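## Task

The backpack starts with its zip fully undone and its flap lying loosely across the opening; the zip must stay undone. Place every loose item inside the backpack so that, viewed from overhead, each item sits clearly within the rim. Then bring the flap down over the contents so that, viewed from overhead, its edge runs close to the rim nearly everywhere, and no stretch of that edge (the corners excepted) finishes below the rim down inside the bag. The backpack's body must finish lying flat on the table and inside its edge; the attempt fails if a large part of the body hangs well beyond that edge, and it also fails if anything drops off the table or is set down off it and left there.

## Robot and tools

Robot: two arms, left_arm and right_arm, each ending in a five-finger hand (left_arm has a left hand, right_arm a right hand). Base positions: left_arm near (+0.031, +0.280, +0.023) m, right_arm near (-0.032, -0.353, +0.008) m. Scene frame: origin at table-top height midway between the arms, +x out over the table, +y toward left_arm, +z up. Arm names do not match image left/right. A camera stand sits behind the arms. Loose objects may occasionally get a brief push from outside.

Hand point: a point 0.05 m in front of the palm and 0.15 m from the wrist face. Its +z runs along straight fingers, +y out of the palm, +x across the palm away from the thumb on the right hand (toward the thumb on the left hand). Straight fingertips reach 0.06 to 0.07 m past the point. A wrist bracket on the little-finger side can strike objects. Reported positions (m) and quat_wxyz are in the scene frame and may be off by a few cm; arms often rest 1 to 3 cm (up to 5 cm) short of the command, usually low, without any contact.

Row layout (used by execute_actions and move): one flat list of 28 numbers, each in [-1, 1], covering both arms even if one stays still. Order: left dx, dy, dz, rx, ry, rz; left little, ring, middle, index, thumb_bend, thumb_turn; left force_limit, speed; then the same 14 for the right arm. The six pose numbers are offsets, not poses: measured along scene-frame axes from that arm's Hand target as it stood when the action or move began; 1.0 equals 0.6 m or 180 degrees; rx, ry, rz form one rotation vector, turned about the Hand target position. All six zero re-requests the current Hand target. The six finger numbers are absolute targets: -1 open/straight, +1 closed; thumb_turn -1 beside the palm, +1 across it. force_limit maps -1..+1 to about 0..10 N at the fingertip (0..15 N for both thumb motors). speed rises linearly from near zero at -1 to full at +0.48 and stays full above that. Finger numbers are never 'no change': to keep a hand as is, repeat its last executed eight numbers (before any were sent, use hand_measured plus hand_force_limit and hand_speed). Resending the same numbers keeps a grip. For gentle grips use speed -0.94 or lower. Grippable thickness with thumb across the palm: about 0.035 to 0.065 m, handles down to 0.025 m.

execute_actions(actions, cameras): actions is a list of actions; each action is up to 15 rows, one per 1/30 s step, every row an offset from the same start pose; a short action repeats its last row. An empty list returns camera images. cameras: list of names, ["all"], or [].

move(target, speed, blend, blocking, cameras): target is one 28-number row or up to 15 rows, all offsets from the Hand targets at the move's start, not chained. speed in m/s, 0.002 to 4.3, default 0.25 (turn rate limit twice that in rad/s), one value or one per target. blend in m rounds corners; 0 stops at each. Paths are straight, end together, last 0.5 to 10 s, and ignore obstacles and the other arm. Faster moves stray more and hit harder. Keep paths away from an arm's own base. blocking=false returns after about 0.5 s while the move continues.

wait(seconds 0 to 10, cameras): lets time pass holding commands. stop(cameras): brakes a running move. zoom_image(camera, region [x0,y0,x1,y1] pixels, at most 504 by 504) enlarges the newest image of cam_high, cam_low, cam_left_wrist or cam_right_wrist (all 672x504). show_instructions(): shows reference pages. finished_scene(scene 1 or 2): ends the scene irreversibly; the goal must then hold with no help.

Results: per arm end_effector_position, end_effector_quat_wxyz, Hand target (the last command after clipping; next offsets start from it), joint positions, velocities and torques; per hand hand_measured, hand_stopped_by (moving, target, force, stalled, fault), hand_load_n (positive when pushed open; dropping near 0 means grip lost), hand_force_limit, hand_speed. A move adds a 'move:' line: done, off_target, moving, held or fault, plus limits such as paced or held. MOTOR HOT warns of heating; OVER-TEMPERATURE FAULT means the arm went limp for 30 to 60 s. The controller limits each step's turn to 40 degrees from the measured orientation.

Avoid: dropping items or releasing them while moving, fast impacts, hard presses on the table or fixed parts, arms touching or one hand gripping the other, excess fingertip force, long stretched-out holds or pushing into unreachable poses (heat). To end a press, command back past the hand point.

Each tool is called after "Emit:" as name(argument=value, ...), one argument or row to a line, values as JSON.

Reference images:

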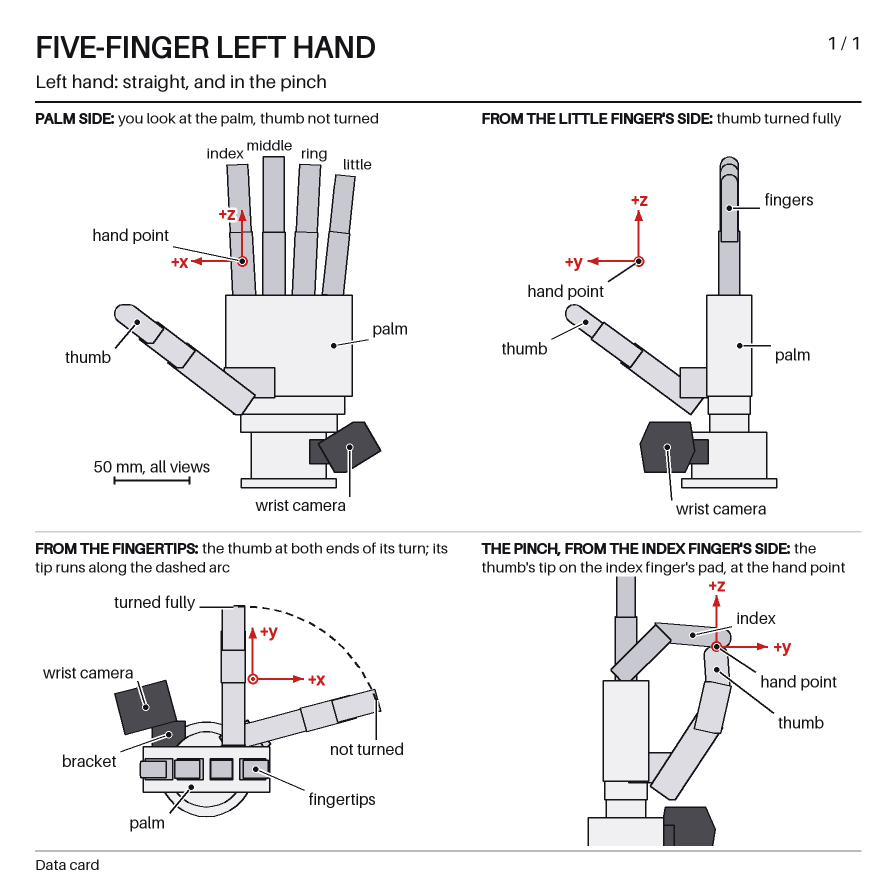

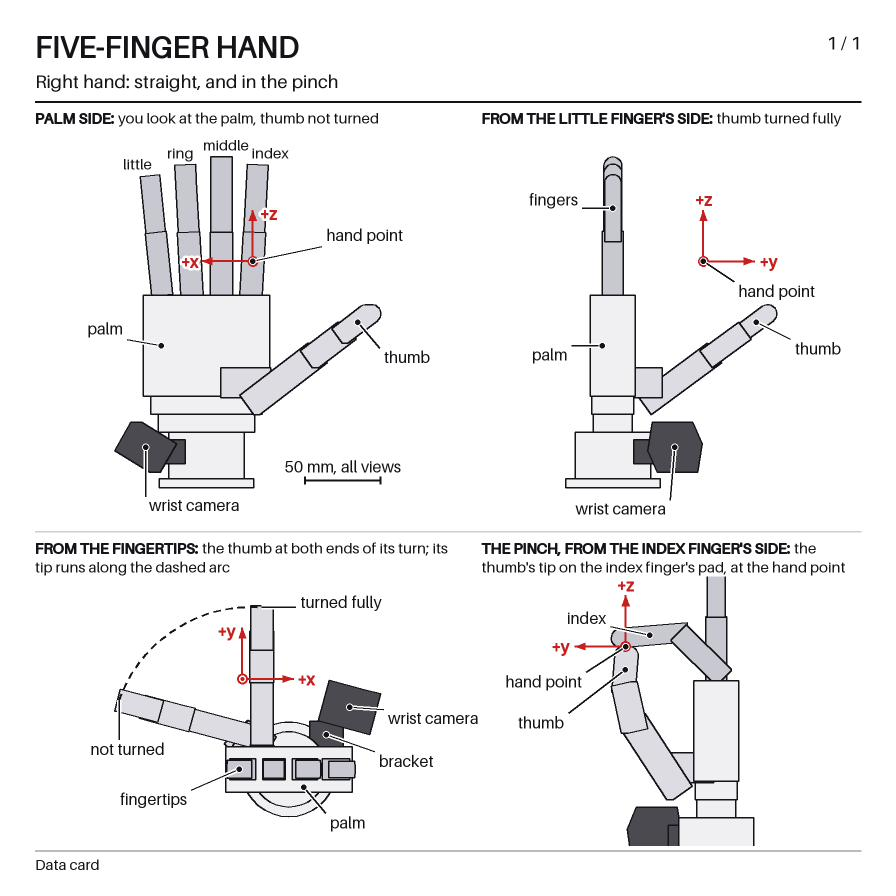

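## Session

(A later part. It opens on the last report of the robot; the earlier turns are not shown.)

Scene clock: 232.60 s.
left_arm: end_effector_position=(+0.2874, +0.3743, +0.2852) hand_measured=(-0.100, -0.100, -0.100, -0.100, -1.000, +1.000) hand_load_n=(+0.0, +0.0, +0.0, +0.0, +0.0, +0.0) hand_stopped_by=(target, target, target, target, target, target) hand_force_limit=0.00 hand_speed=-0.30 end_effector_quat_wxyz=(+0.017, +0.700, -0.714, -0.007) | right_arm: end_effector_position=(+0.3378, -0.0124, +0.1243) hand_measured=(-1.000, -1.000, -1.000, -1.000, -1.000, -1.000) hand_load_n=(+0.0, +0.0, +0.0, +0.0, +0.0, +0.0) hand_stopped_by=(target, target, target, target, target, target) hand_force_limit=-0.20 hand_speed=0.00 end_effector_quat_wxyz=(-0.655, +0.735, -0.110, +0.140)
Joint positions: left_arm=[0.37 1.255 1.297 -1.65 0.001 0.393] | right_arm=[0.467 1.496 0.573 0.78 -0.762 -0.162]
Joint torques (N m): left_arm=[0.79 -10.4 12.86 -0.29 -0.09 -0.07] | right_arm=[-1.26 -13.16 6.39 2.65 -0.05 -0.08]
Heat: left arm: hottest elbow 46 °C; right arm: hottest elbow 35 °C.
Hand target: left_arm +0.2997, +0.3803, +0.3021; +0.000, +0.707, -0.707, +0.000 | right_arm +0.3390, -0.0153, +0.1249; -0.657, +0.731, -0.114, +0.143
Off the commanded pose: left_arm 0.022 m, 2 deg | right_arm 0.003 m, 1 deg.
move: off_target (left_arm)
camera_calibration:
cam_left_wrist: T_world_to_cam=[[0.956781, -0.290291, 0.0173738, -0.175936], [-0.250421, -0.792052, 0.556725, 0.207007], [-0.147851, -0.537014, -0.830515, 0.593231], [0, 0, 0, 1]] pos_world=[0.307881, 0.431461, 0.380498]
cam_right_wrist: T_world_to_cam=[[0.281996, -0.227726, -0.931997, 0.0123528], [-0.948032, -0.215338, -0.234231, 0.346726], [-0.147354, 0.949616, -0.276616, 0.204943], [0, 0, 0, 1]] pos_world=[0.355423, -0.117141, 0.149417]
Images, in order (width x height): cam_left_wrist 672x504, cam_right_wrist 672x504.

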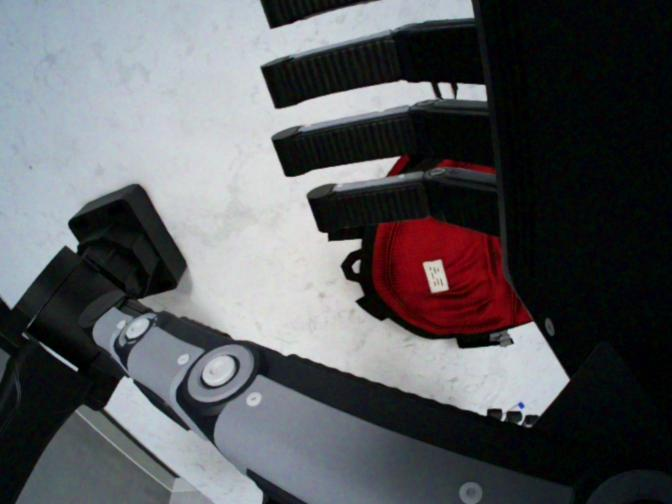

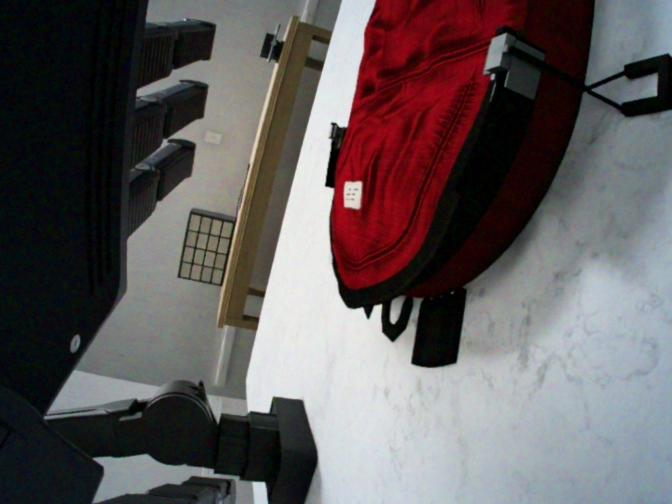

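Emit:
zoom_image(
  camera="cam_right_wrist",
  region=[380, 40, 560, 340],
)

Emit:
zoom_image(
  camera="cam_right_wrist",
  region=[310, 160, 480, 380],
)

Scaled by 1.680 from the camera's 672x504 image, which has a finer 960x720 frame.

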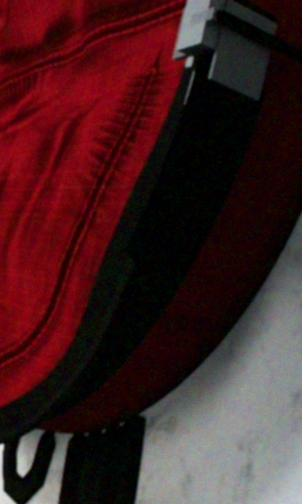

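Scaled by 2.291 from the camera's 672x504 image, which has a finer 960x720 frame.

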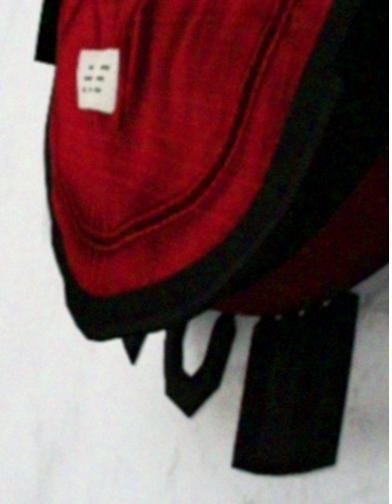

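Emit:
move(
  target=[
    [0,0,0, 0,0,0, -0.1,-0.1,-0.1,-0.1,-1,1,0,-0.3, -0.13,0.02,0.16, 0,0,0, -1,-1,-1,-1,-1,-1,-0.2,0],
    [0,0,0, 0,0,0, -0.1,-0.1,-0.1,-0.1,-1,1,0,-0.3, -0.18,0.17,0.16, -0.4527,-0.2721,0.4481, -0.1,-0.1,-0.1,-0.1,-1,-1,-0.2,0],
  ],
  speed=0.35,
  blend=0.02,
  cameras=["cam_right_wrist","cam_high"],
)

Scene clock: 264.93 s.
left_arm: end_effector_position=(+0.2874, +0.3743, +0.2852) hand_measured=(-0.100, -0.100, -0.100, -0.100, -1.000, +1.000) hand_load_n=(+0.0, +0.0, +0.0, +0.0, +0.0, +0.0) hand_stopped_by=(target, target, target, target, target, target) hand_force_limit=0.00 hand_speed=-0.30 end_effector_quat_wxyz=(+0.017, +0.700, -0.714, -0.007) | right_arm: end_effector_position=(+0.2262, +0.0724, +0.2090) hand_measured=(-0.100, -0.100, -0.100, -0.100, -1.000, -1.000) hand_load_n=(+0.0, +0.0, +0.0, +0.0, +0.0, +0.0) hand_stopped_by=(target, target, target, target, target, target) hand_force_limit=-0.20 hand_speed=0.00 end_effector_quat_wxyz=(+0.001, +0.740, +0.672, -0.001)
Joint positions: left_arm=[0.37 1.255 1.297 -1.65 0.001 0.393] | right_arm=[1.183 1.663 1.578 -1.489 0.001 -1.885]
Joint torques (N m): left_arm=[1.26 -10.4 12.62 -0.23 -0.16 0.02] | right_arm=[-0.85 -17.2 13.41 -0.16 0.16 -0.29]
Heat: left arm: hottest elbow 47 °C; right arm: hottest elbow 34 °C.
Hand target: left_arm +0.2997, +0.3803, +0.3021; +0.000, +0.707, -0.707, +0.000 | right_arm +0.2310, +0.0866, +0.2208; -0.003, +0.735, +0.678, +0.010
Off the commanded pose: left_arm 0.022 m, 2 deg | right_arm 0.019 m, 2 deg.
move: off_target (left_arm, right_arm); target 2's new numbers were sent with right_arm's hand 0.019 m and 2 deg from that target
camera_calibration:
cam_right_wrist: T_world_to_cam=[[0.981189, 0.192386, 0.0160107, -0.244601], [0.157414, -0.845317, 0.510548, -0.0811124], [0.111756, -0.498424, -0.8597, 0.2995], [0, 0, 0, 1]] pos_world=[0.219296, 0.12777, 0.302809]
Images, in order (width x height): cam_high 672x504, cam_right_wrist 672x504.

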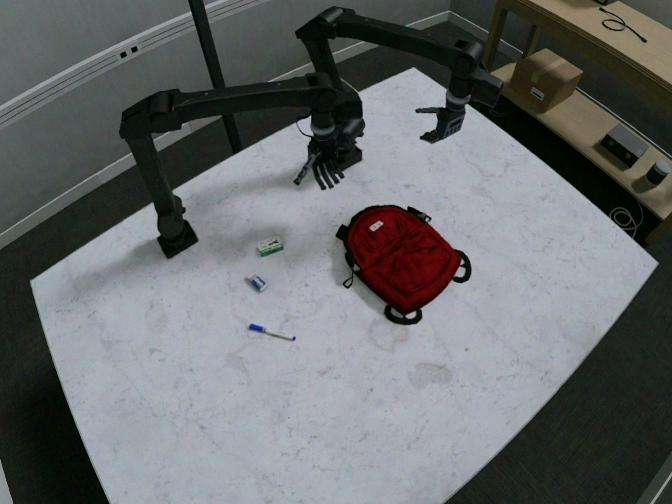

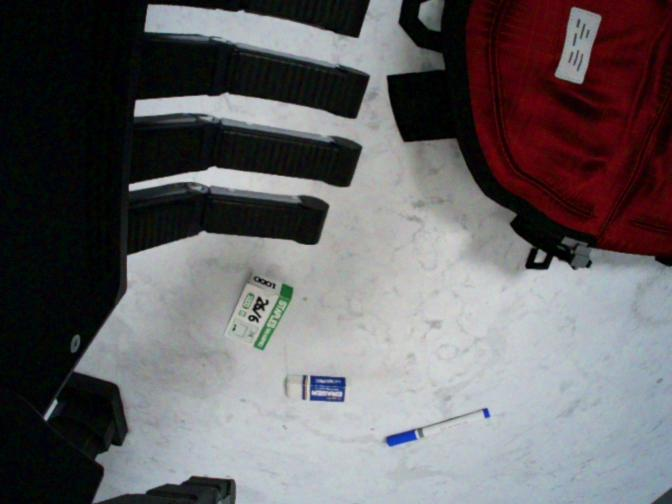

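Emit:
zoom_image(
  camera="cam_right_wrist",
  region=[380, 0, 640, 280],
)

Scaled by 1.800 from the camera's 672x504 image, which has a finer 960x720 frame.

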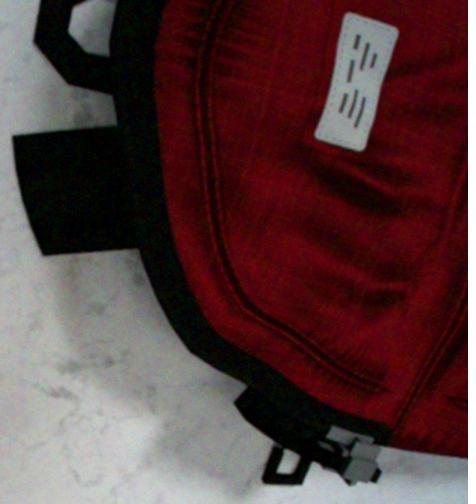

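Emit:
move(
  target=[
    [0,0,0, 0,0,0, -0.1,-0.1,-0.1,-0.1,-1,1,0,-0.3, 0.0,-0.25,0.03, 0.1,0.07,-0.15, -0.1,-0.1,-0.1,-0.1,-1,-1,-0.2,0],
    [0.014,-0.513,-0.17, 0,0,-0.694, -0.1,-0.1,-0.1,-0.1,-1,-1,0,-0.3, 0.057,-0.519,-0.13, 0.2982,0.2167,-0.4593, -1,-1,-0.35,-0.35,-0.3,1,-0.2,0],
  ],
  speed=0.35,
  blend=0.03,
  cameras=["all"],
)

Emit:
zoom_image(
  camera="cam_left_wrist",
  region=[0, 0, 480, 480],
)

Scene clock: 300.97 s.
left_arm: end_effector_position=(+0.3070, +0.0756, +0.2044) hand_measured=(-0.100, -0.100, -0.100, -0.100, -1.000, -1.000) hand_load_n=(+0.0, +0.0, +0.0, +0.0, +0.0, +0.0) hand_stopped_by=(target, target, target, target, target, target) hand_force_limit=0.00 hand_speed=-0.30 end_effector_quat_wxyz=(+0.000, +0.292, +0.957, +0.000) | right_arm: end_effector_position=(+0.2643, -0.2229, +0.1466) hand_measured=(-1.000, -1.000, -0.350, -0.350, -0.300, +1.000) hand_load_n=(-0.5, +0.0, +0.0, +0.0, +0.0, +0.0) hand_stopped_by=(target, target, target, target, target, target) hand_force_limit=-0.20 hand_speed=0.00 end_effector_quat_wxyz=(-0.492, +0.867, -0.048, +0.066)
Joint positions: left_arm=[-0.794 1.352 1.179 -1.398 0.001 1.372] | right_arm=[-0.003 1.129 0.754 -0.924 -1.016 -1.334]
Joint torques (N m): left_arm=[-0.73 -12.04 7.79 0.58 -0.11 0.13] | right_arm=[-0.32 -8.18 8.01 1.1 -0.68 -0.09]
Heat: left arm: hottest elbow 47 °C; right arm: hottest elbow 37 °C.
Hand target: left_arm +0.3081, +0.0724, +0.2002; +0.000, +0.300, +0.954, +0.000 | right_arm +0.2652, -0.2248, +0.1429; -0.492, +0.866, -0.055, +0.066
Off the commanded pose: left_arm 0.005 m, 1 deg | right_arm 0.004 m, 1 deg.
move: done
camera_calibration:
cam_left_wrist: T_world_to_cam=[[-0.762008, -0.645838, 0.0472972, 0.268454], [-0.526121, 0.66003, 0.536244, -0.000609627], [-0.377544, 0.383738, -0.842737, 0.372019], [0, 0, 0, 1]] pos_world=[0.344697, 0.0310223, 0.301144]
cam_right_wrist: T_world_to_cam=[[0.26198, -0.547093, -0.795019, -0.0800617], [-0.903523, -0.428531, -0.00284098, 0.143687], [-0.339136, 0.719062, -0.606578, 0.447808], [0, 0, 0, 1]] pos_world=[0.302667, -0.304228, 0.208388]

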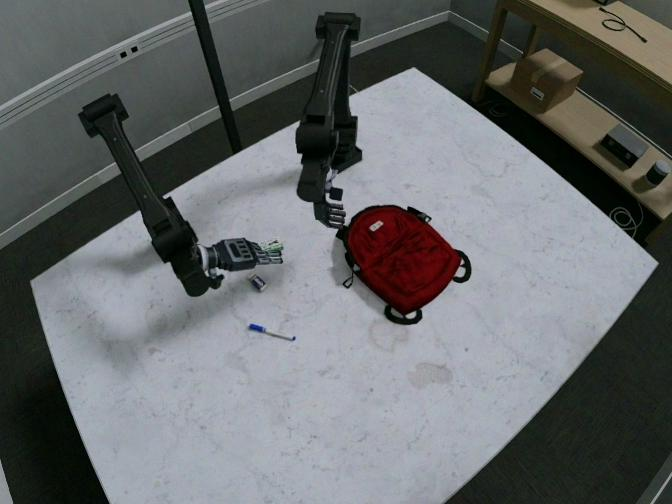

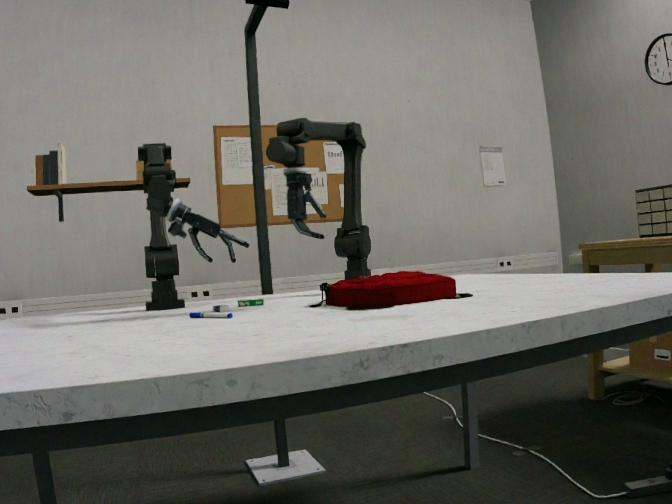

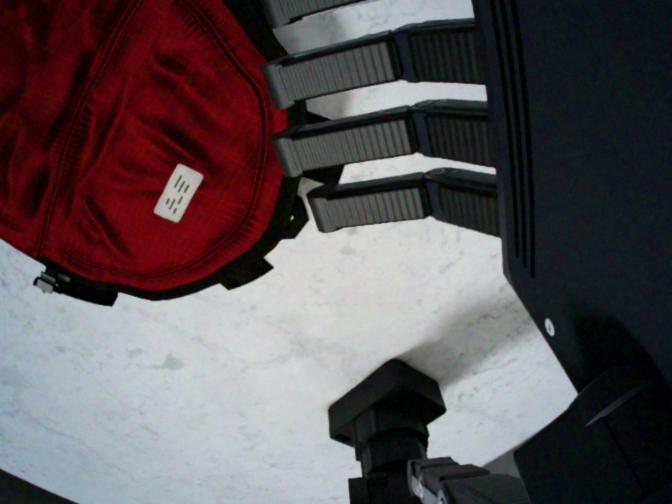

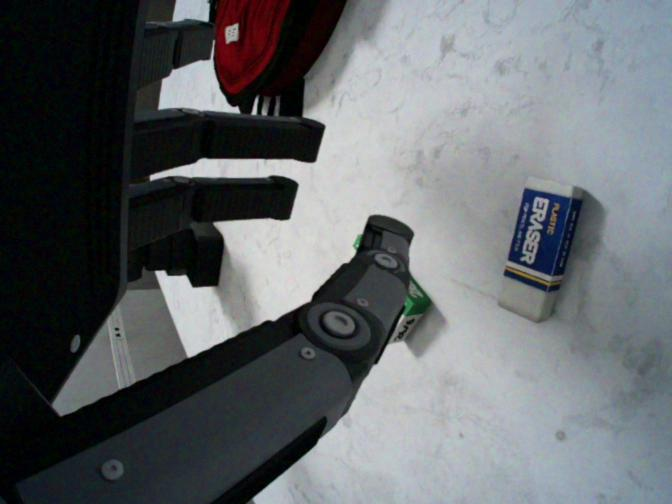

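Scaled by 1.050 from the camera's 672x504 image, which has a finer 960x720 frame.

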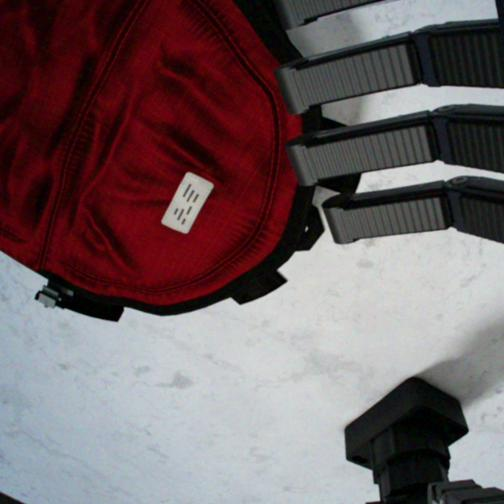

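Emit:
move(
  target=[
    [0,0,-0.175, 0,0,0, -0.1,-0.1,-0.1,-0.1,-1,-1,0,-0.3, 0,0,0,0,0,0, -1,-1,-0.35,-0.35,-0.3,1,-0.2,0],
  ],
  speed=0.1,
  cameras=["cam_left_wrist"],
)

Emit:
zoom_image(
  camera="cam_left_wrist",
  region=[130, 0, 430, 300],
)

Scene clock: 318.53 s.
left_arm: end_effector_position=(+0.3086, +0.0740, +0.0998) hand_measured=(-0.100, -0.100, -0.100, -0.100, -1.000, -1.000) hand_load_n=(+0.0, +0.0, +0.0, +0.0, +0.0, +0.0) hand_stopped_by=(target, target, target, target, target, target) hand_force_limit=0.00 hand_speed=-0.30 end_effector_quat_wxyz=(+0.000, +0.292, +0.957, -0.001) | right_arm: end_effector_position=(+0.2643, -0.2229, +0.1466) hand_measured=(-1.000, -1.000, -0.350, -0.350, -0.300, +1.000) hand_load_n=(+0.0, +0.0, +0.0, +0.0, +0.0, +0.0) hand_stopped_by=(target, target, target, target, target, target) hand_force_limit=-0.20 hand_speed=0.00 end_effector_quat_wxyz=(-0.492, +0.867, -0.048, +0.066)
Joint positions: left_arm=[-0.794 1.445 0.984 -1.108 0.001 1.372] | right_arm=[-0.003 1.129 0.754 -0.924 -1.016 -1.334]
Joint torques (N m): left_arm=[-0.38 -12.1 6.69 0.76 -0.06 0.24] | right_arm=[-1.14 -8.06 7.99 1.13 -0.68 -0.06]
Heat: left arm: hottest elbow 44 °C; right arm: hottest elbow 36 °C.
Hand target: left_arm +0.3080, +0.0725, +0.0951; +0.000, +0.300, +0.954, +0.000 | right_arm +0.2652, -0.2248, +0.1429; -0.492, +0.866, -0.055, +0.066
Off the commanded pose: left_arm 0.005 m, 1 deg | right_arm 0.004 m, 1 deg.
move: done
camera_calibration:
cam_left_wrist: T_world_to_cam=[[-0.762033, -0.645813, 0.0472266, 0.273593], [-0.526718, 0.660623, 0.534926, 0.057655], [-0.376661, 0.382756, -0.843578, 0.284984], [0, 0, 0, 1]] pos_world=[0.346197, 0.0295224, 0.196644]
Images, in order (width x height): cam_left_wrist 672x504.

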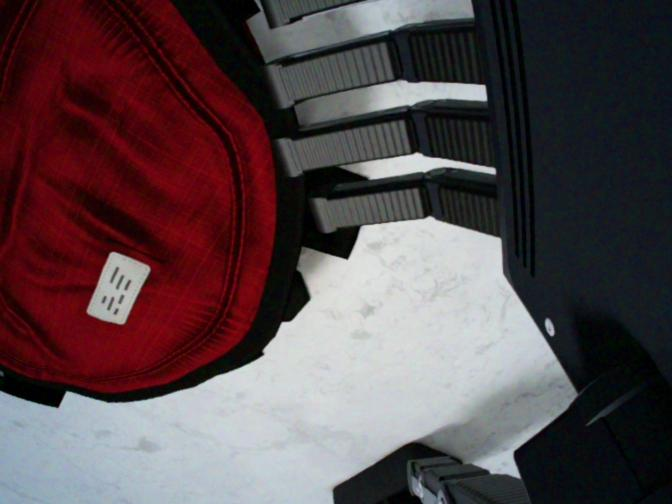

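Scaled by 1.680 from the camera's 672x504 image, which has a finer 960x720 frame.

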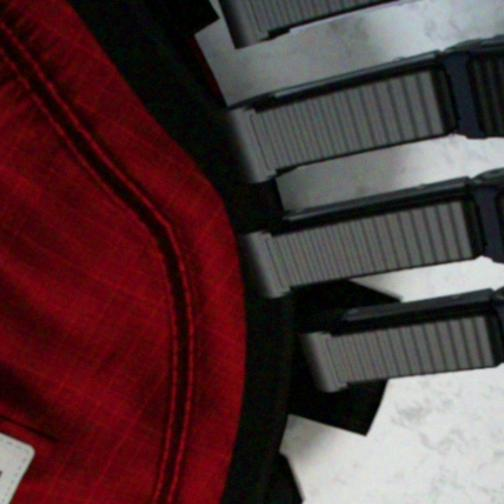

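Emit:
move(
  target=[
    [0.0095,0.0135,0, 0,0,0, -0.1,-0.1,-0.1,-0.1,-1,-1,0,-0.3, 0,0,0,0,0,0, -1,-1,-0.35,-0.35,-0.3,1,-0.2,0],
    [0.0095,0.0135,0.06, 0,0,0, -0.1,-0.1,-0.1,-0.1,-1,-1,0,-0.3, 0,0,0,0,0,0, -1,-1,-0.35,-0.35,-0.3,1,-0.2,0],
  ],
  speed=0.06,
  cameras=["cam_left_wrist","cam_high"],
)

Emit:
zoom_image(
  camera="cam_left_wrist",
  region=[130, 0, 430, 300],
)

Scene clock: 326.90 s.
left_arm: end_effector_position=(+0.2984, +0.0902, +0.1133) hand_measured=(-0.100, -0.100, -0.100, -0.100, -1.000, -1.000) hand_load_n=(+0.0, +0.0, +0.0, +0.0, +0.0, +0.0) hand_stopped_by=(target, target, target, target, target, target) hand_force_limit=0.00 hand_speed=-0.30 end_effector_quat_wxyz=(-0.021, +0.298, +0.954, +0.010) | right_arm: end_effector_position=(+0.2643, -0.2229, +0.1466) hand_measured=(-1.000, -1.000, -0.350, -0.350, -0.300, +1.000) hand_load_n=(+0.0, -0.5, +0.0, +0.0, +0.0, +0.0) hand_stopped_by=(target, target, target, target, target, target) hand_force_limit=-0.20 hand_speed=0.00 end_effector_quat_wxyz=(-0.492, +0.867, -0.048, +0.066)
Joint positions: left_arm=[-0.785 1.414 0.984 -1.187 0.001 1.396] | right_arm=[-0.003 1.129 0.754 -0.924 -1.016 -1.334]
Joint torques (N m): left_arm=[0.67 -13.8 10.96 -0.21 -0.13 0.21] | right_arm=[-0.56 -7.06 8.01 1.11 -0.71 -0.08]
Heat: left arm: hottest elbow 43 °C; right arm: hottest elbow 36 °C.
Hand target: left_arm +0.3138, +0.0806, +0.1311; +0.000, +0.300, +0.954, +0.000 | right_arm +0.2652, -0.2248, +0.1429; -0.492, +0.866, -0.055, +0.066
Off the commanded pose: left_arm 0.025 m, 3 deg | right_arm 0.004 m, 1 deg.
move: off_target (left_arm)
camera_calibration:
cam_left_wrist: T_world_to_cam=[[-0.769661, -0.636341, 0.0518794, 0.27652], [-0.498471, 0.649699, 0.573949, 0.0225011], [-0.398934, 0.415886, -0.817246, 0.286948], [0, 0, 0, 1]] pos_world=[0.338516, 0.0420049, 0.207247]
Images, in order (width x height): cam_high 672x504, cam_left_wrist 672x504.

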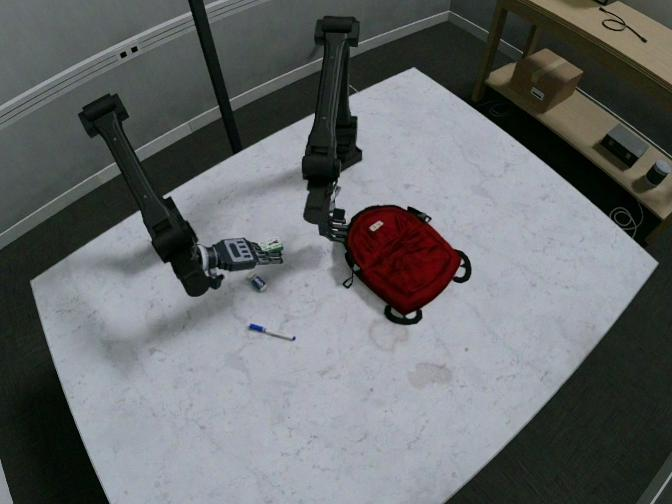

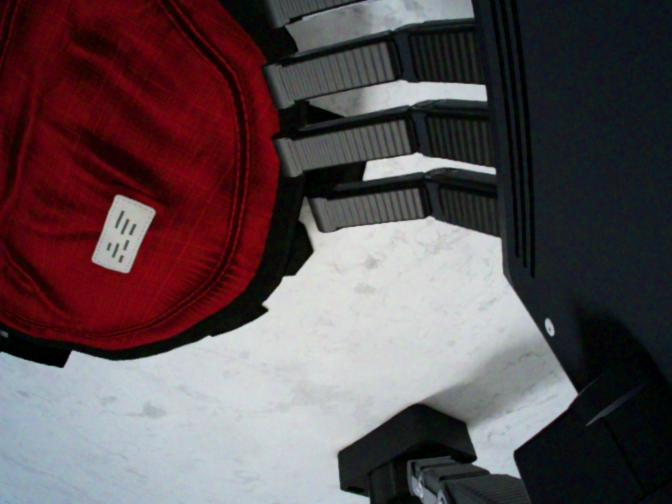

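Scaled by 1.680 from the camera's 672x504 image, which has a finer 960x720 frame.

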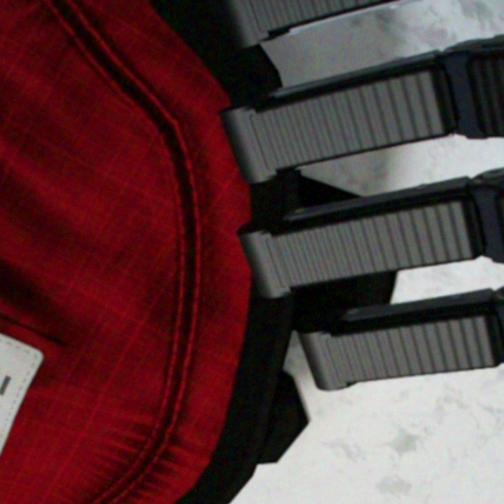

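Emit:
move(
  target=[
    [-0.0075,-0.015,0.06, 0,0,0, -0.1,-0.1,-0.1,-0.1,-1,-1,0,-0.3, 0,0,0,0,0,0, -1,-1,-0.35,-0.35,-0.3,1,-0.2,0],
    [-0.0135,-0.021,-0.083, 0,0,0, -0.1,-0.1,-0.1,-0.1,-1,-1,0,-0.3, 0,0,0,0,0,0, -1,-1,-0.35,-0.35,-0.3,1,-0.2,0],
  ],
  speed=0.1,
  cameras=["cam_left_wrist"],
)

Emit:
zoom_image(
  camera="cam_left_wrist",
  region=[130, 0, 430, 300],
)

Scene clock: 369.33 s.
left_arm: end_effector_position=(+0.3093, +0.0705, +0.0862) hand_measured=(-0.100, -0.100, -0.100, -0.100, -1.000, -1.000) hand_load_n=(+0.0, +0.0, +0.0, +0.0, +0.0, +0.0) hand_stopped_by=(target, target, target, target, target, target) hand_force_limit=0.00 hand_speed=-0.30 end_effector_quat_wxyz=(+0.001, +0.301, +0.954, -0.001) | right_arm: end_effector_position=(+0.2643, -0.2229, +0.1466) hand_measured=(-1.000, -1.000, -0.350, -0.350, -0.300, +1.000) hand_load_n=(-0.5, -0.5, +0.0, +0.0, +0.0, +0.0) hand_stopped_by=(target, target, target, target, target, target) hand_force_limit=-0.20 hand_speed=0.00 end_effector_quat_wxyz=(-0.492, +0.867, -0.048, +0.066)
Joint positions: left_arm=[-0.802 1.468 0.968 -1.069 0.001 1.384] | right_arm=[-0.003 1.129 0.754 -0.924 -1.016 -1.334]
Joint torques (N m): left_arm=[-0.67 -12.75 6.48 0.55 -0.09 -0.07] | right_arm=[-1.2 -8 8.09 1.17 -0.7 -0.11]
Heat: left arm: hottest elbow 43 °C; right arm: hottest elbow 35 °C.
Hand target: left_arm +0.3057, +0.0680, +0.0813; +0.000, +0.300, +0.954, +0.000 | right_arm +0.2652, -0.2248, +0.1429; -0.492, +0.866, -0.055, +0.066
Off the commanded pose: left_arm 0.007 m, 0 deg | right_arm 0.004 m, 1 deg.
move: done
camera_calibration:
cam_left_wrist: T_world_to_cam=[[-0.774464, -0.630862, 0.0471074, 0.275305], [-0.514077, 0.670994, 0.534314, 0.0629833], [-0.368687, 0.38959, -0.843973, 0.272125], [0, 0, 0, 1]] pos_world=[0.345921, 0.0254009, 0.183044]
Images, in order (width x height): cam_left_wrist 672x504.

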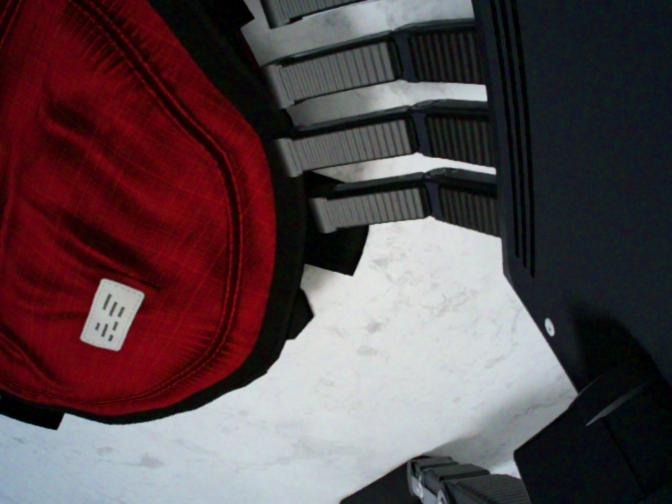

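Scaled by 1.680 from the camera's 672x504 image, which has a finer 960x720 frame.

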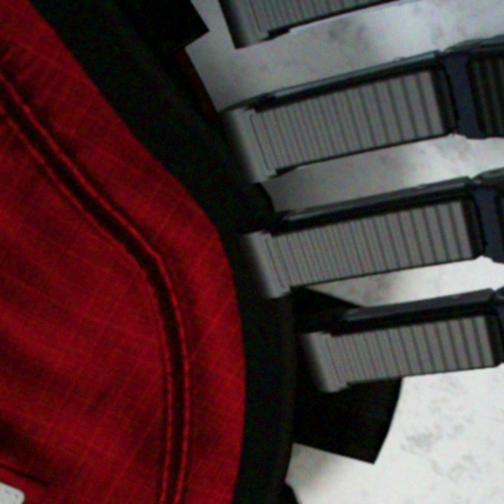

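Emit:
move(
  target=[
    [0.019,0.0273,0.002, 0,0,0, -0.1,-0.1,-0.1,-0.1,-1,-1,0,-0.3, 0,0,0,0,0,0, -1,-1,-0.35,-0.35,-0.3,1,-0.2,0],
  ],
  speed=0.05,
  cameras=["cam_left_wrist"],
)

Emit:
zoom_image(
  camera="cam_left_wrist",
  region=[130, 0, 430, 300],
)

Scene clock: 374.53 s.
left_arm: end_effector_position=(+0.3151, +0.0813, +0.0842) hand_measured=(-0.100, -0.100, -0.100, -0.100, -1.000, -1.000) hand_load_n=(+0.0, +0.0, +0.5, +0.0, +0.0, +0.0) hand_stopped_by=(target, target, target, target, target, target) hand_force_limit=0.00 hand_speed=-0.30 end_effector_quat_wxyz=(-0.002, +0.298, +0.955, +0.001) | right_arm: end_effector_position=(+0.2643, -0.2229, +0.1466) hand_measured=(-1.000, -1.000, -0.350, -0.350, -0.300, +1.000) hand_load_n=(+0.0, +0.0, +0.0, +0.0, +0.0, +0.0) hand_stopped_by=(target, target, target, target, target, target) hand_force_limit=-0.20 hand_speed=0.00 end_effector_quat_wxyz=(-0.492, +0.867, -0.048, +0.066)
Joint positions: left_arm=[-0.77 1.468 0.961 -1.069 0.001 1.409] | right_arm=[-0.003 1.129 0.754 -0.924 -1.016 -1.334]
Joint torques (N m): left_arm=[1.2 -14.04 6.57 0.42 -0.11 0.24] | right_arm=[-0.79 -8 7.88 1.46 -0.69 -0.01]
Heat: left arm: hottest elbow 42 °C; right arm: hottest elbow 35 °C.
Hand target: left_arm +0.3171, +0.0844, +0.0825; +0.000, +0.300, +0.954, +0.000 | right_arm +0.2652, -0.2248, +0.1429; -0.492, +0.866, -0.055, +0.066
Off the commanded pose: left_arm 0.004 m, 0 deg | right_arm 0.004 m, 1 deg.
move: done
camera_calibration:
cam_left_wrist: T_world_to_cam=[[-0.770157, -0.636059, 0.0478221, 0.285691], [-0.51579, 0.665129, 0.539966, 0.0603976], [-0.375259, 0.391193, -0.840327, 0.270037], [0, 0, 0, 1]] pos_world=[0.352513, 0.0359079, 0.180644]
Images, in order (width x height): cam_left_wrist 672x504.

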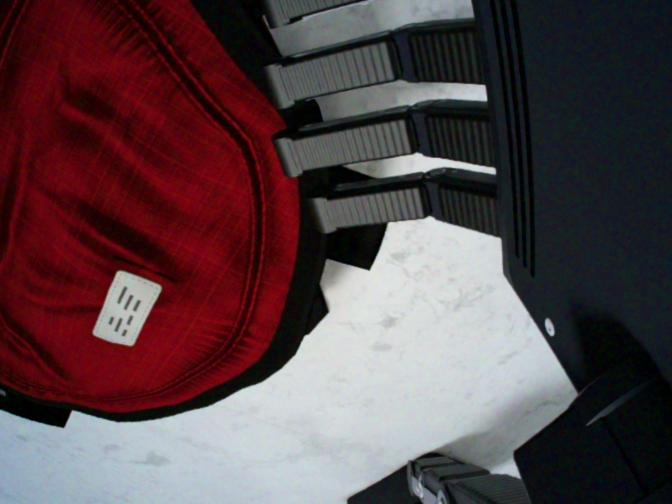

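Scaled by 1.680 from the camera's 672x504 image, which has a finer 960x720 frame.

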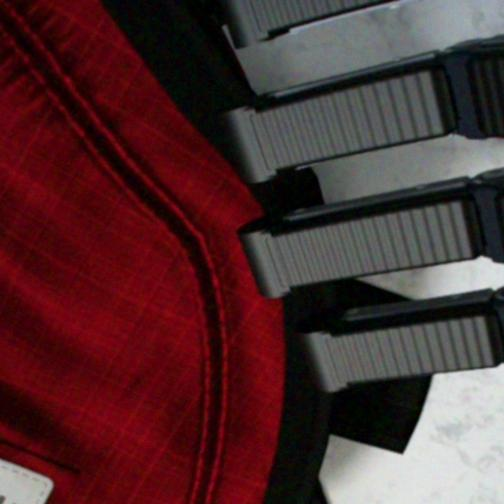

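Emit:
move(
  target=[
    [-0.026,-0.037,0.02, 0,0,0, -0.1,-0.1,-0.1,-0.1,-1,-1,0,-0.3, 0,0,0,0,0,0, -1,-1,-0.35,-0.35,-0.3,1,-0.2,0],
    [-0.026,-0.037,-0.022, 0,0,0, -0.1,-0.1,-0.1,-0.1,-1,-1,0,-0.3, 0,0,0,0,0,0, -1,-1,-0.35,-0.35,-0.3,1,-0.2,0],
    [-0.005,-0.007,-0.022, 0,0,0, -0.1,-0.1,-0.1,-0.1,-1,-1,0,-0.3, 0,0,0,0,0,0, -1,-1,-0.35,-0.35,-0.3,1,-0.2,0],
  ],
  speed=0.08,
  cameras=["cam_left_wrist"],
)

Emit:
zoom_image(
  camera="cam_left_wrist",
  region=[130, 0, 430, 300],
)

Scene clock: 391.23 s.
left_arm: end_effector_position=(+0.3105, +0.0746, +0.0720) hand_measured=(-0.100, -0.100, -0.100, -0.100, -1.000, -1.000) hand_load_n=(+0.0, +0.0, +1.0, +0.0, +0.0, +0.0) hand_stopped_by=(target, target, target, target, target, target) hand_force_limit=0.00 hand_speed=-0.30 end_effector_quat_wxyz=(-0.002, +0.299, +0.954, -0.001) | right_arm: end_effector_position=(+0.2643, -0.2229, +0.1466) hand_measured=(-1.000, -1.000, -0.350, -0.350, -0.300, +1.000) hand_load_n=(+0.0, +0.0, +0.0, +0.0, +0.0, +0.0) hand_stopped_by=(target, target, target, target, target, target) hand_force_limit=-0.20 hand_speed=0.00 end_effector_quat_wxyz=(-0.492, +0.867, -0.048, +0.066)
Joint positions: left_arm=[-0.79 1.486 0.945 -1.032 0.004 1.392] | right_arm=[-0.003 1.129 0.754 -0.924 -1.016 -1.334]
Joint torques (N m): left_arm=[1.32 -13.27 6.48 0.47 -0.28 0.23] | right_arm=[-0.73 -8.7 8.06 1.43 -0.74 -0.06]
Heat: left arm: hottest elbow 41 °C; right arm: hottest elbow 34 °C.
Hand target: left_arm +0.3141, +0.0802, +0.0693; +0.000, +0.300, +0.954, +0.000 | right_arm +0.2652, -0.2248, +0.1429; -0.492, +0.866, -0.055, +0.066
Off the commanded pose: left_arm 0.007 m, 0 deg | right_arm 0.004 m, 1 deg.
move: done
camera_calibration:
cam_left_wrist: T_world_to_cam=[[-0.772092, -0.633525, 0.0501949, 0.278774], [-0.513603, 0.668552, 0.53782, 0.0682164], [-0.374281, 0.389467, -0.841564, 0.260611], [0, 0, 0, 1]] pos_world=[0.347817, 0.0295046, 0.16864]
Images, in order (width x height): cam_left_wrist 672x504.

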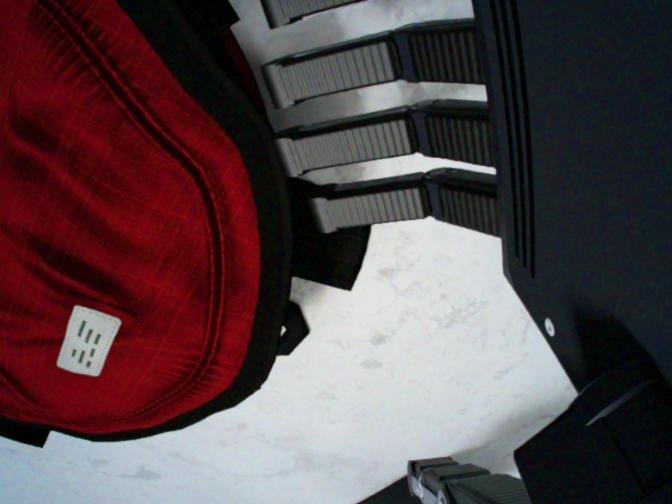

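Scaled by 1.680 from the camera's 672x504 image, which has a finer 960x720 frame.

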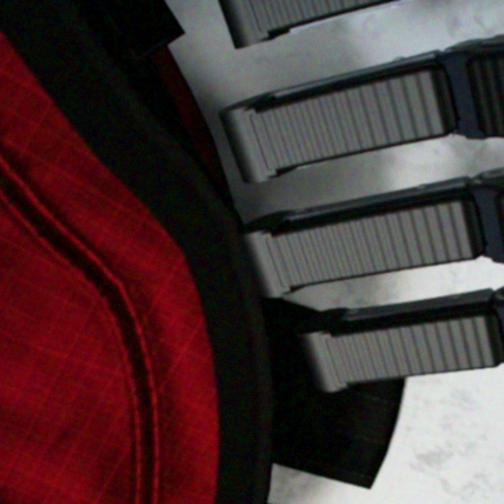

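Emit:
move(
  target=[
    [0.012,0.014,0.02, 0,0,0, -0.1,-0.1,-0.1,-0.1,-1,-1,0,-0.3, 0,0,0,0,0,0, -1,-1,-0.35,-0.35,-0.3,1,-0.2,0],
    [0.02,0.024,0.08, 0,0,0, -0.1,-0.1,-0.1,-0.1,-1,-1,0,-0.3, 0,0,0,0,0,0, -1,-1,-0.35,-0.35,-0.3,1,-0.2,0],
  ],
  speed=0.06,
  blend=0.01,
  cameras=["cam_left_wrist"],
)

Emit:
zoom_image(
  camera="cam_left_wrist",
  region=[130, 0, 430, 300],
)

Scene clock: 398.97 s.
left_arm: end_effector_position=(+0.3069, +0.1052, +0.0976) hand_measured=(-0.100, -0.100, -0.100, -0.100, -1.000, -1.000) hand_load_n=(+0.0, +0.0, +0.0, +0.0, +0.0, +0.0) hand_stopped_by=(target, target, target, target, target, target) hand_force_limit=0.00 hand_speed=-0.30 end_effector_quat_wxyz=(-0.025, +0.299, +0.954, +0.009) | right_arm: end_effector_position=(+0.2643, -0.2229, +0.1466) hand_measured=(-1.000, -1.000, -0.350, -0.350, -0.300, +1.000) hand_load_n=(+0.0, +0.0, +0.0, -0.5, +0.0, +0.0) hand_stopped_by=(target, target, target, target, target, target) hand_force_limit=-0.20 hand_speed=0.00 end_effector_quat_wxyz=(-0.492, +0.867, -0.048, +0.066)
Joint positions: left_arm=[-0.737 1.427 0.952 -1.148 0.004 1.444] | right_arm=[-0.003 1.129 0.754 -0.924 -1.016 -1.334]
Joint torques (N m): left_arm=[0.26 -13.98 11.37 -0.42 -0.25 0.19] | right_arm=[-0.62 -8.12 8.06 1.42 -0.7 -0.07]
Heat: left arm: hottest elbow 41 °C; right arm: hottest elbow 34 °C.
Hand target: left_arm +0.3260, +0.0945, +0.1173; +0.000, +0.300, +0.954, -0.001 | right_arm +0.2652, -0.2248, +0.1429; -0.492, +0.866, -0.055, +0.066
Off the commanded pose: left_arm 0.029 m, 3 deg | right_arm 0.004 m, 1 deg.
move: off_target (left_arm); blend cut to 0.0082 m at target 1
camera_calibration:
cam_left_wrist: T_world_to_cam=[[-0.769592, -0.635894, 0.0580281, 0.292688], [-0.49327, 0.649759, 0.578358, 0.0239407], [-0.405479, 0.416476, -0.813717, 0.272906], [0, 0, 0, 1]] pos_world=[0.347717, 0.0569042, 0.191238]
Images, in order (width x height): cam_left_wrist 672x504.

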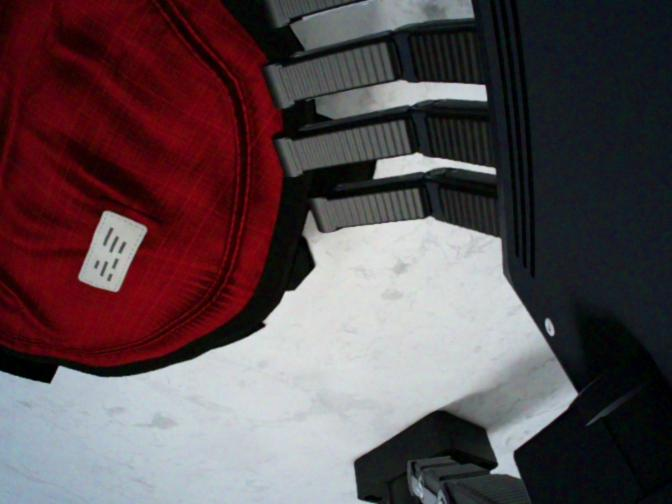

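Scaled by 1.680 from the camera's 672x504 image, which has a finer 960x720 frame.

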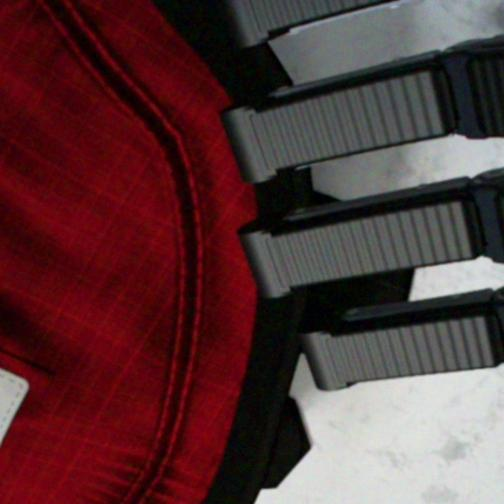

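Emit:
move(
  target=[
    [-0.025,-0.055,0.02, 0,0,0, -0.1,-0.1,-0.1,-0.1,-1,-1,0,-0.3, 0,0,0,0,0,0, -1,-1,-0.35,-0.35,-0.3,1,-0.2,0],
    [-0.039,-0.05,-0.068, 0,0,0, -0.1,-0.1,-0.1,-0.1,-1,-1,0,-0.3, 0,0,0,0,0,0, -1,-1,-0.35,-0.35,-0.3,1,-0.2,0],
    [0.012,0.02,-0.065, 0,0,0, -0.1,-0.1,-0.1,-0.1,-1,-1,0,-0.3, 0,0,0,0,0,0, -1,-1,-0.35,-0.35,-0.3,1,-0.2,0],
  ],
  speed=0.08,
  cameras=["cam_left_wrist"],
)

Emit:
zoom_image(
  camera="cam_left_wrist",
  region=[130, 0, 430, 300],
)

Scene clock: 410.00 s.
left_arm: end_effector_position=(+0.3303, +0.0998, +0.0779) hand_measured=(-0.100, -0.100, -0.100, -0.100, -1.000, -1.000) hand_load_n=(+0.5, +0.0, +0.0, +0.0, +0.0, +0.0) hand_stopped_by=(target, target, target, target, target, target) hand_force_limit=0.00 hand_speed=-0.30 end_effector_quat_wxyz=(-0.005, +0.302, +0.953, -0.001) | right_arm: end_effector_position=(+0.2643, -0.2229, +0.1466) hand_measured=(-1.000, -1.000, -0.350, -0.350, -0.300, +1.000) hand_load_n=(+0.0, +0.0, +0.0, -0.5, +0.0, +0.0) hand_stopped_by=(target, target, target, target, target, target) hand_force_limit=-0.20 hand_speed=0.00 end_effector_quat_wxyz=(-0.492, +0.867, -0.048, +0.066)
Joint positions: left_arm=[-0.707 1.475 0.95 -1.055 0.005 1.482] | right_arm=[-0.003 1.129 0.754 -0.924 -1.016 -1.334]
Joint torques (N m): left_arm=[1.08 -14.86 6.3 0.32 -0.35 0.21] | right_arm=[-1.2 -7.65 8.09 1.25 -0.62 -0.1]
Heat: left arm: hottest elbow 40 °C; right arm: hottest elbow 34 °C.
Hand target: left_arm +0.3333, +0.1066, +0.0784; +0.000, +0.300, +0.954, +0.000 | right_arm +0.2652, -0.2248, +0.1429; -0.492, +0.866, -0.055, +0.066
Off the commanded pose: left_arm 0.007 m, 1 deg | right_arm 0.004 m, 1 deg.
move: done
camera_calibration:
cam_left_wrist: T_world_to_cam=[[-0.775623, -0.628963, 0.053047, 0.310154], [-0.506369, 0.670207, 0.542598, 0.0555086], [-0.376827, 0.39399, -0.838316, 0.263395], [0, 0, 0, 1]] pos_world=[0.367924, 0.0540977, 0.174237]
Images, in order (width x height): cam_left_wrist 672x504.

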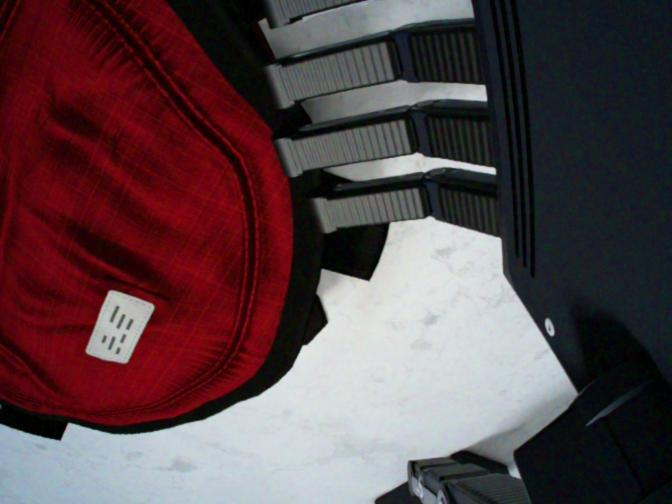

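Scaled by 1.680 from the camera's 672x504 image, which has a finer 960x720 frame.

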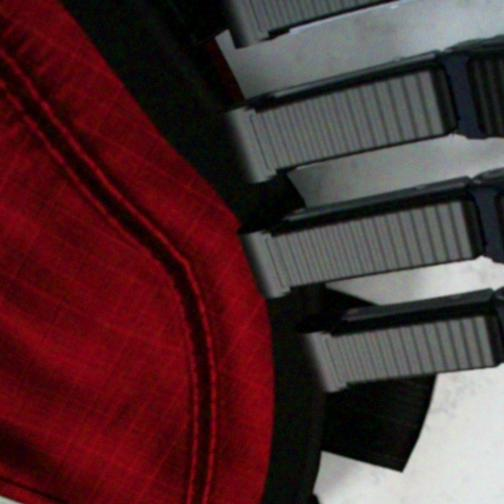

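Emit:
move(
  target=[
    [-0.03,-0.03,0.1, 0,0,0, -0.1,-0.1,-0.1,-0.1,-1,-1,0,-0.3, 0,0,0.1,0,0,0, -1,-1,-0.15,-0.15,-0.3,1,-0.2,0],
    [-0.055,0.45,0.36, 0,0,0.6, -0.1,-0.1,-0.1,-0.1,-1,-1,0,-0.3, 0.05,0.3,0.15,0,0,0, -1,-1,-0.15,-0.15,-0.3,1,-0.2,0],
    [-0.055,0.45,0.36, 0,0,0.6, -0.1,-0.1,-0.1,-0.1,-1,-1,0,-0.3, 0.108,0.6,0.03,0,0,0, -1,-1,-0.15,-0.15,-0.3,1,-0.2,0],
  ],
  speed=0.3,
  blend=0.03,
  cameras=["cam_right_wrist","cam_high"],
)

Emit:
zoom_image(
  camera="cam_high",
  region=[280, 150, 500, 350],
)

Scene clock: 433.87 s.
left_arm: end_effector_position=(+0.2878, +0.3708, +0.2775) hand_measured=(-0.100, -0.100, -0.100, -0.100, -1.000, -1.000) hand_load_n=(+0.0, +0.5, +0.0, +0.0, +0.0, +0.0) hand_stopped_by=(target, target, target, target, target, target) hand_force_limit=0.00 hand_speed=-0.30 end_effector_quat_wxyz=(-0.018, -0.587, +0.809, +0.005) | right_arm: end_effector_position=(+0.3143, +0.1165, +0.1408) hand_measured=(-1.000, -1.000, -0.150, -0.150, -0.300, +1.000) hand_load_n=(+0.0, +0.0, +0.0, +0.0, +0.0, +0.0) hand_stopped_by=(target, target, target, target, target, target) hand_force_limit=-0.20 hand_speed=0.00 end_effector_quat_wxyz=(-0.474, +0.877, -0.060, +0.053)
Joint positions: left_arm=[0.302 1.251 1.273 -1.63 0.003 0.621] | right_arm=[0.788 1.568 1.098 -0.205 -0.514 -0.418]
Joint torques (N m): left_arm=[0.85 -9.82 12.79 -0.32 -0.19 -0.05] | right_arm=[1.03 -15.68 13.9 2.32 -0.15 -0.1]
Heat: left arm: hottest elbow 40 °C; right arm: hottest elbow 35 °C.
Hand target: left_arm +0.3004, +0.3765, +0.2944; +0.000, -0.595, +0.803, +0.000 | right_arm +0.3297, +0.1352, +0.1607; -0.492, +0.866, -0.055, +0.066
Off the commanded pose: left_arm 0.022 m, 3 deg | right_arm 0.032 m, 3 deg.
move: off_target (left_arm, right_arm)
camera_calibration:
cam_right_wrist: T_world_to_cam=[[0.226806, -0.578263, -0.78369, 0.101146], [-0.906228, -0.42009, 0.0477026, 0.327086], [-0.356805, 0.699383, -0.619317, 0.226871], [0, 0, 0, 1]] pos_world=[0.354423, 0.0372254, 0.204169]
Images, in order (width x height): cam_high 672x504, cam_right_wrist 672x504.

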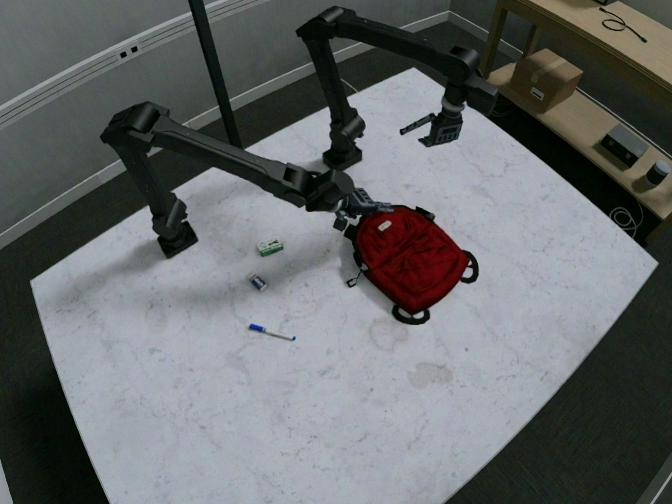

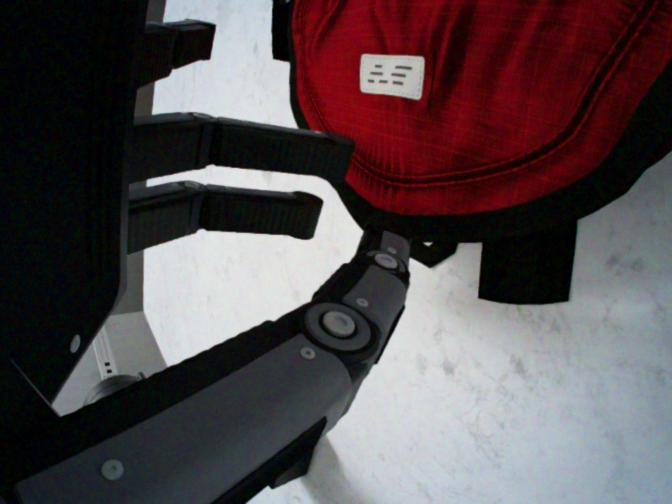

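Scaled by 2.291.

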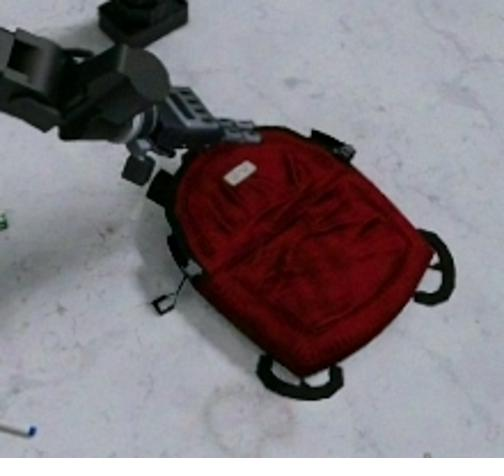

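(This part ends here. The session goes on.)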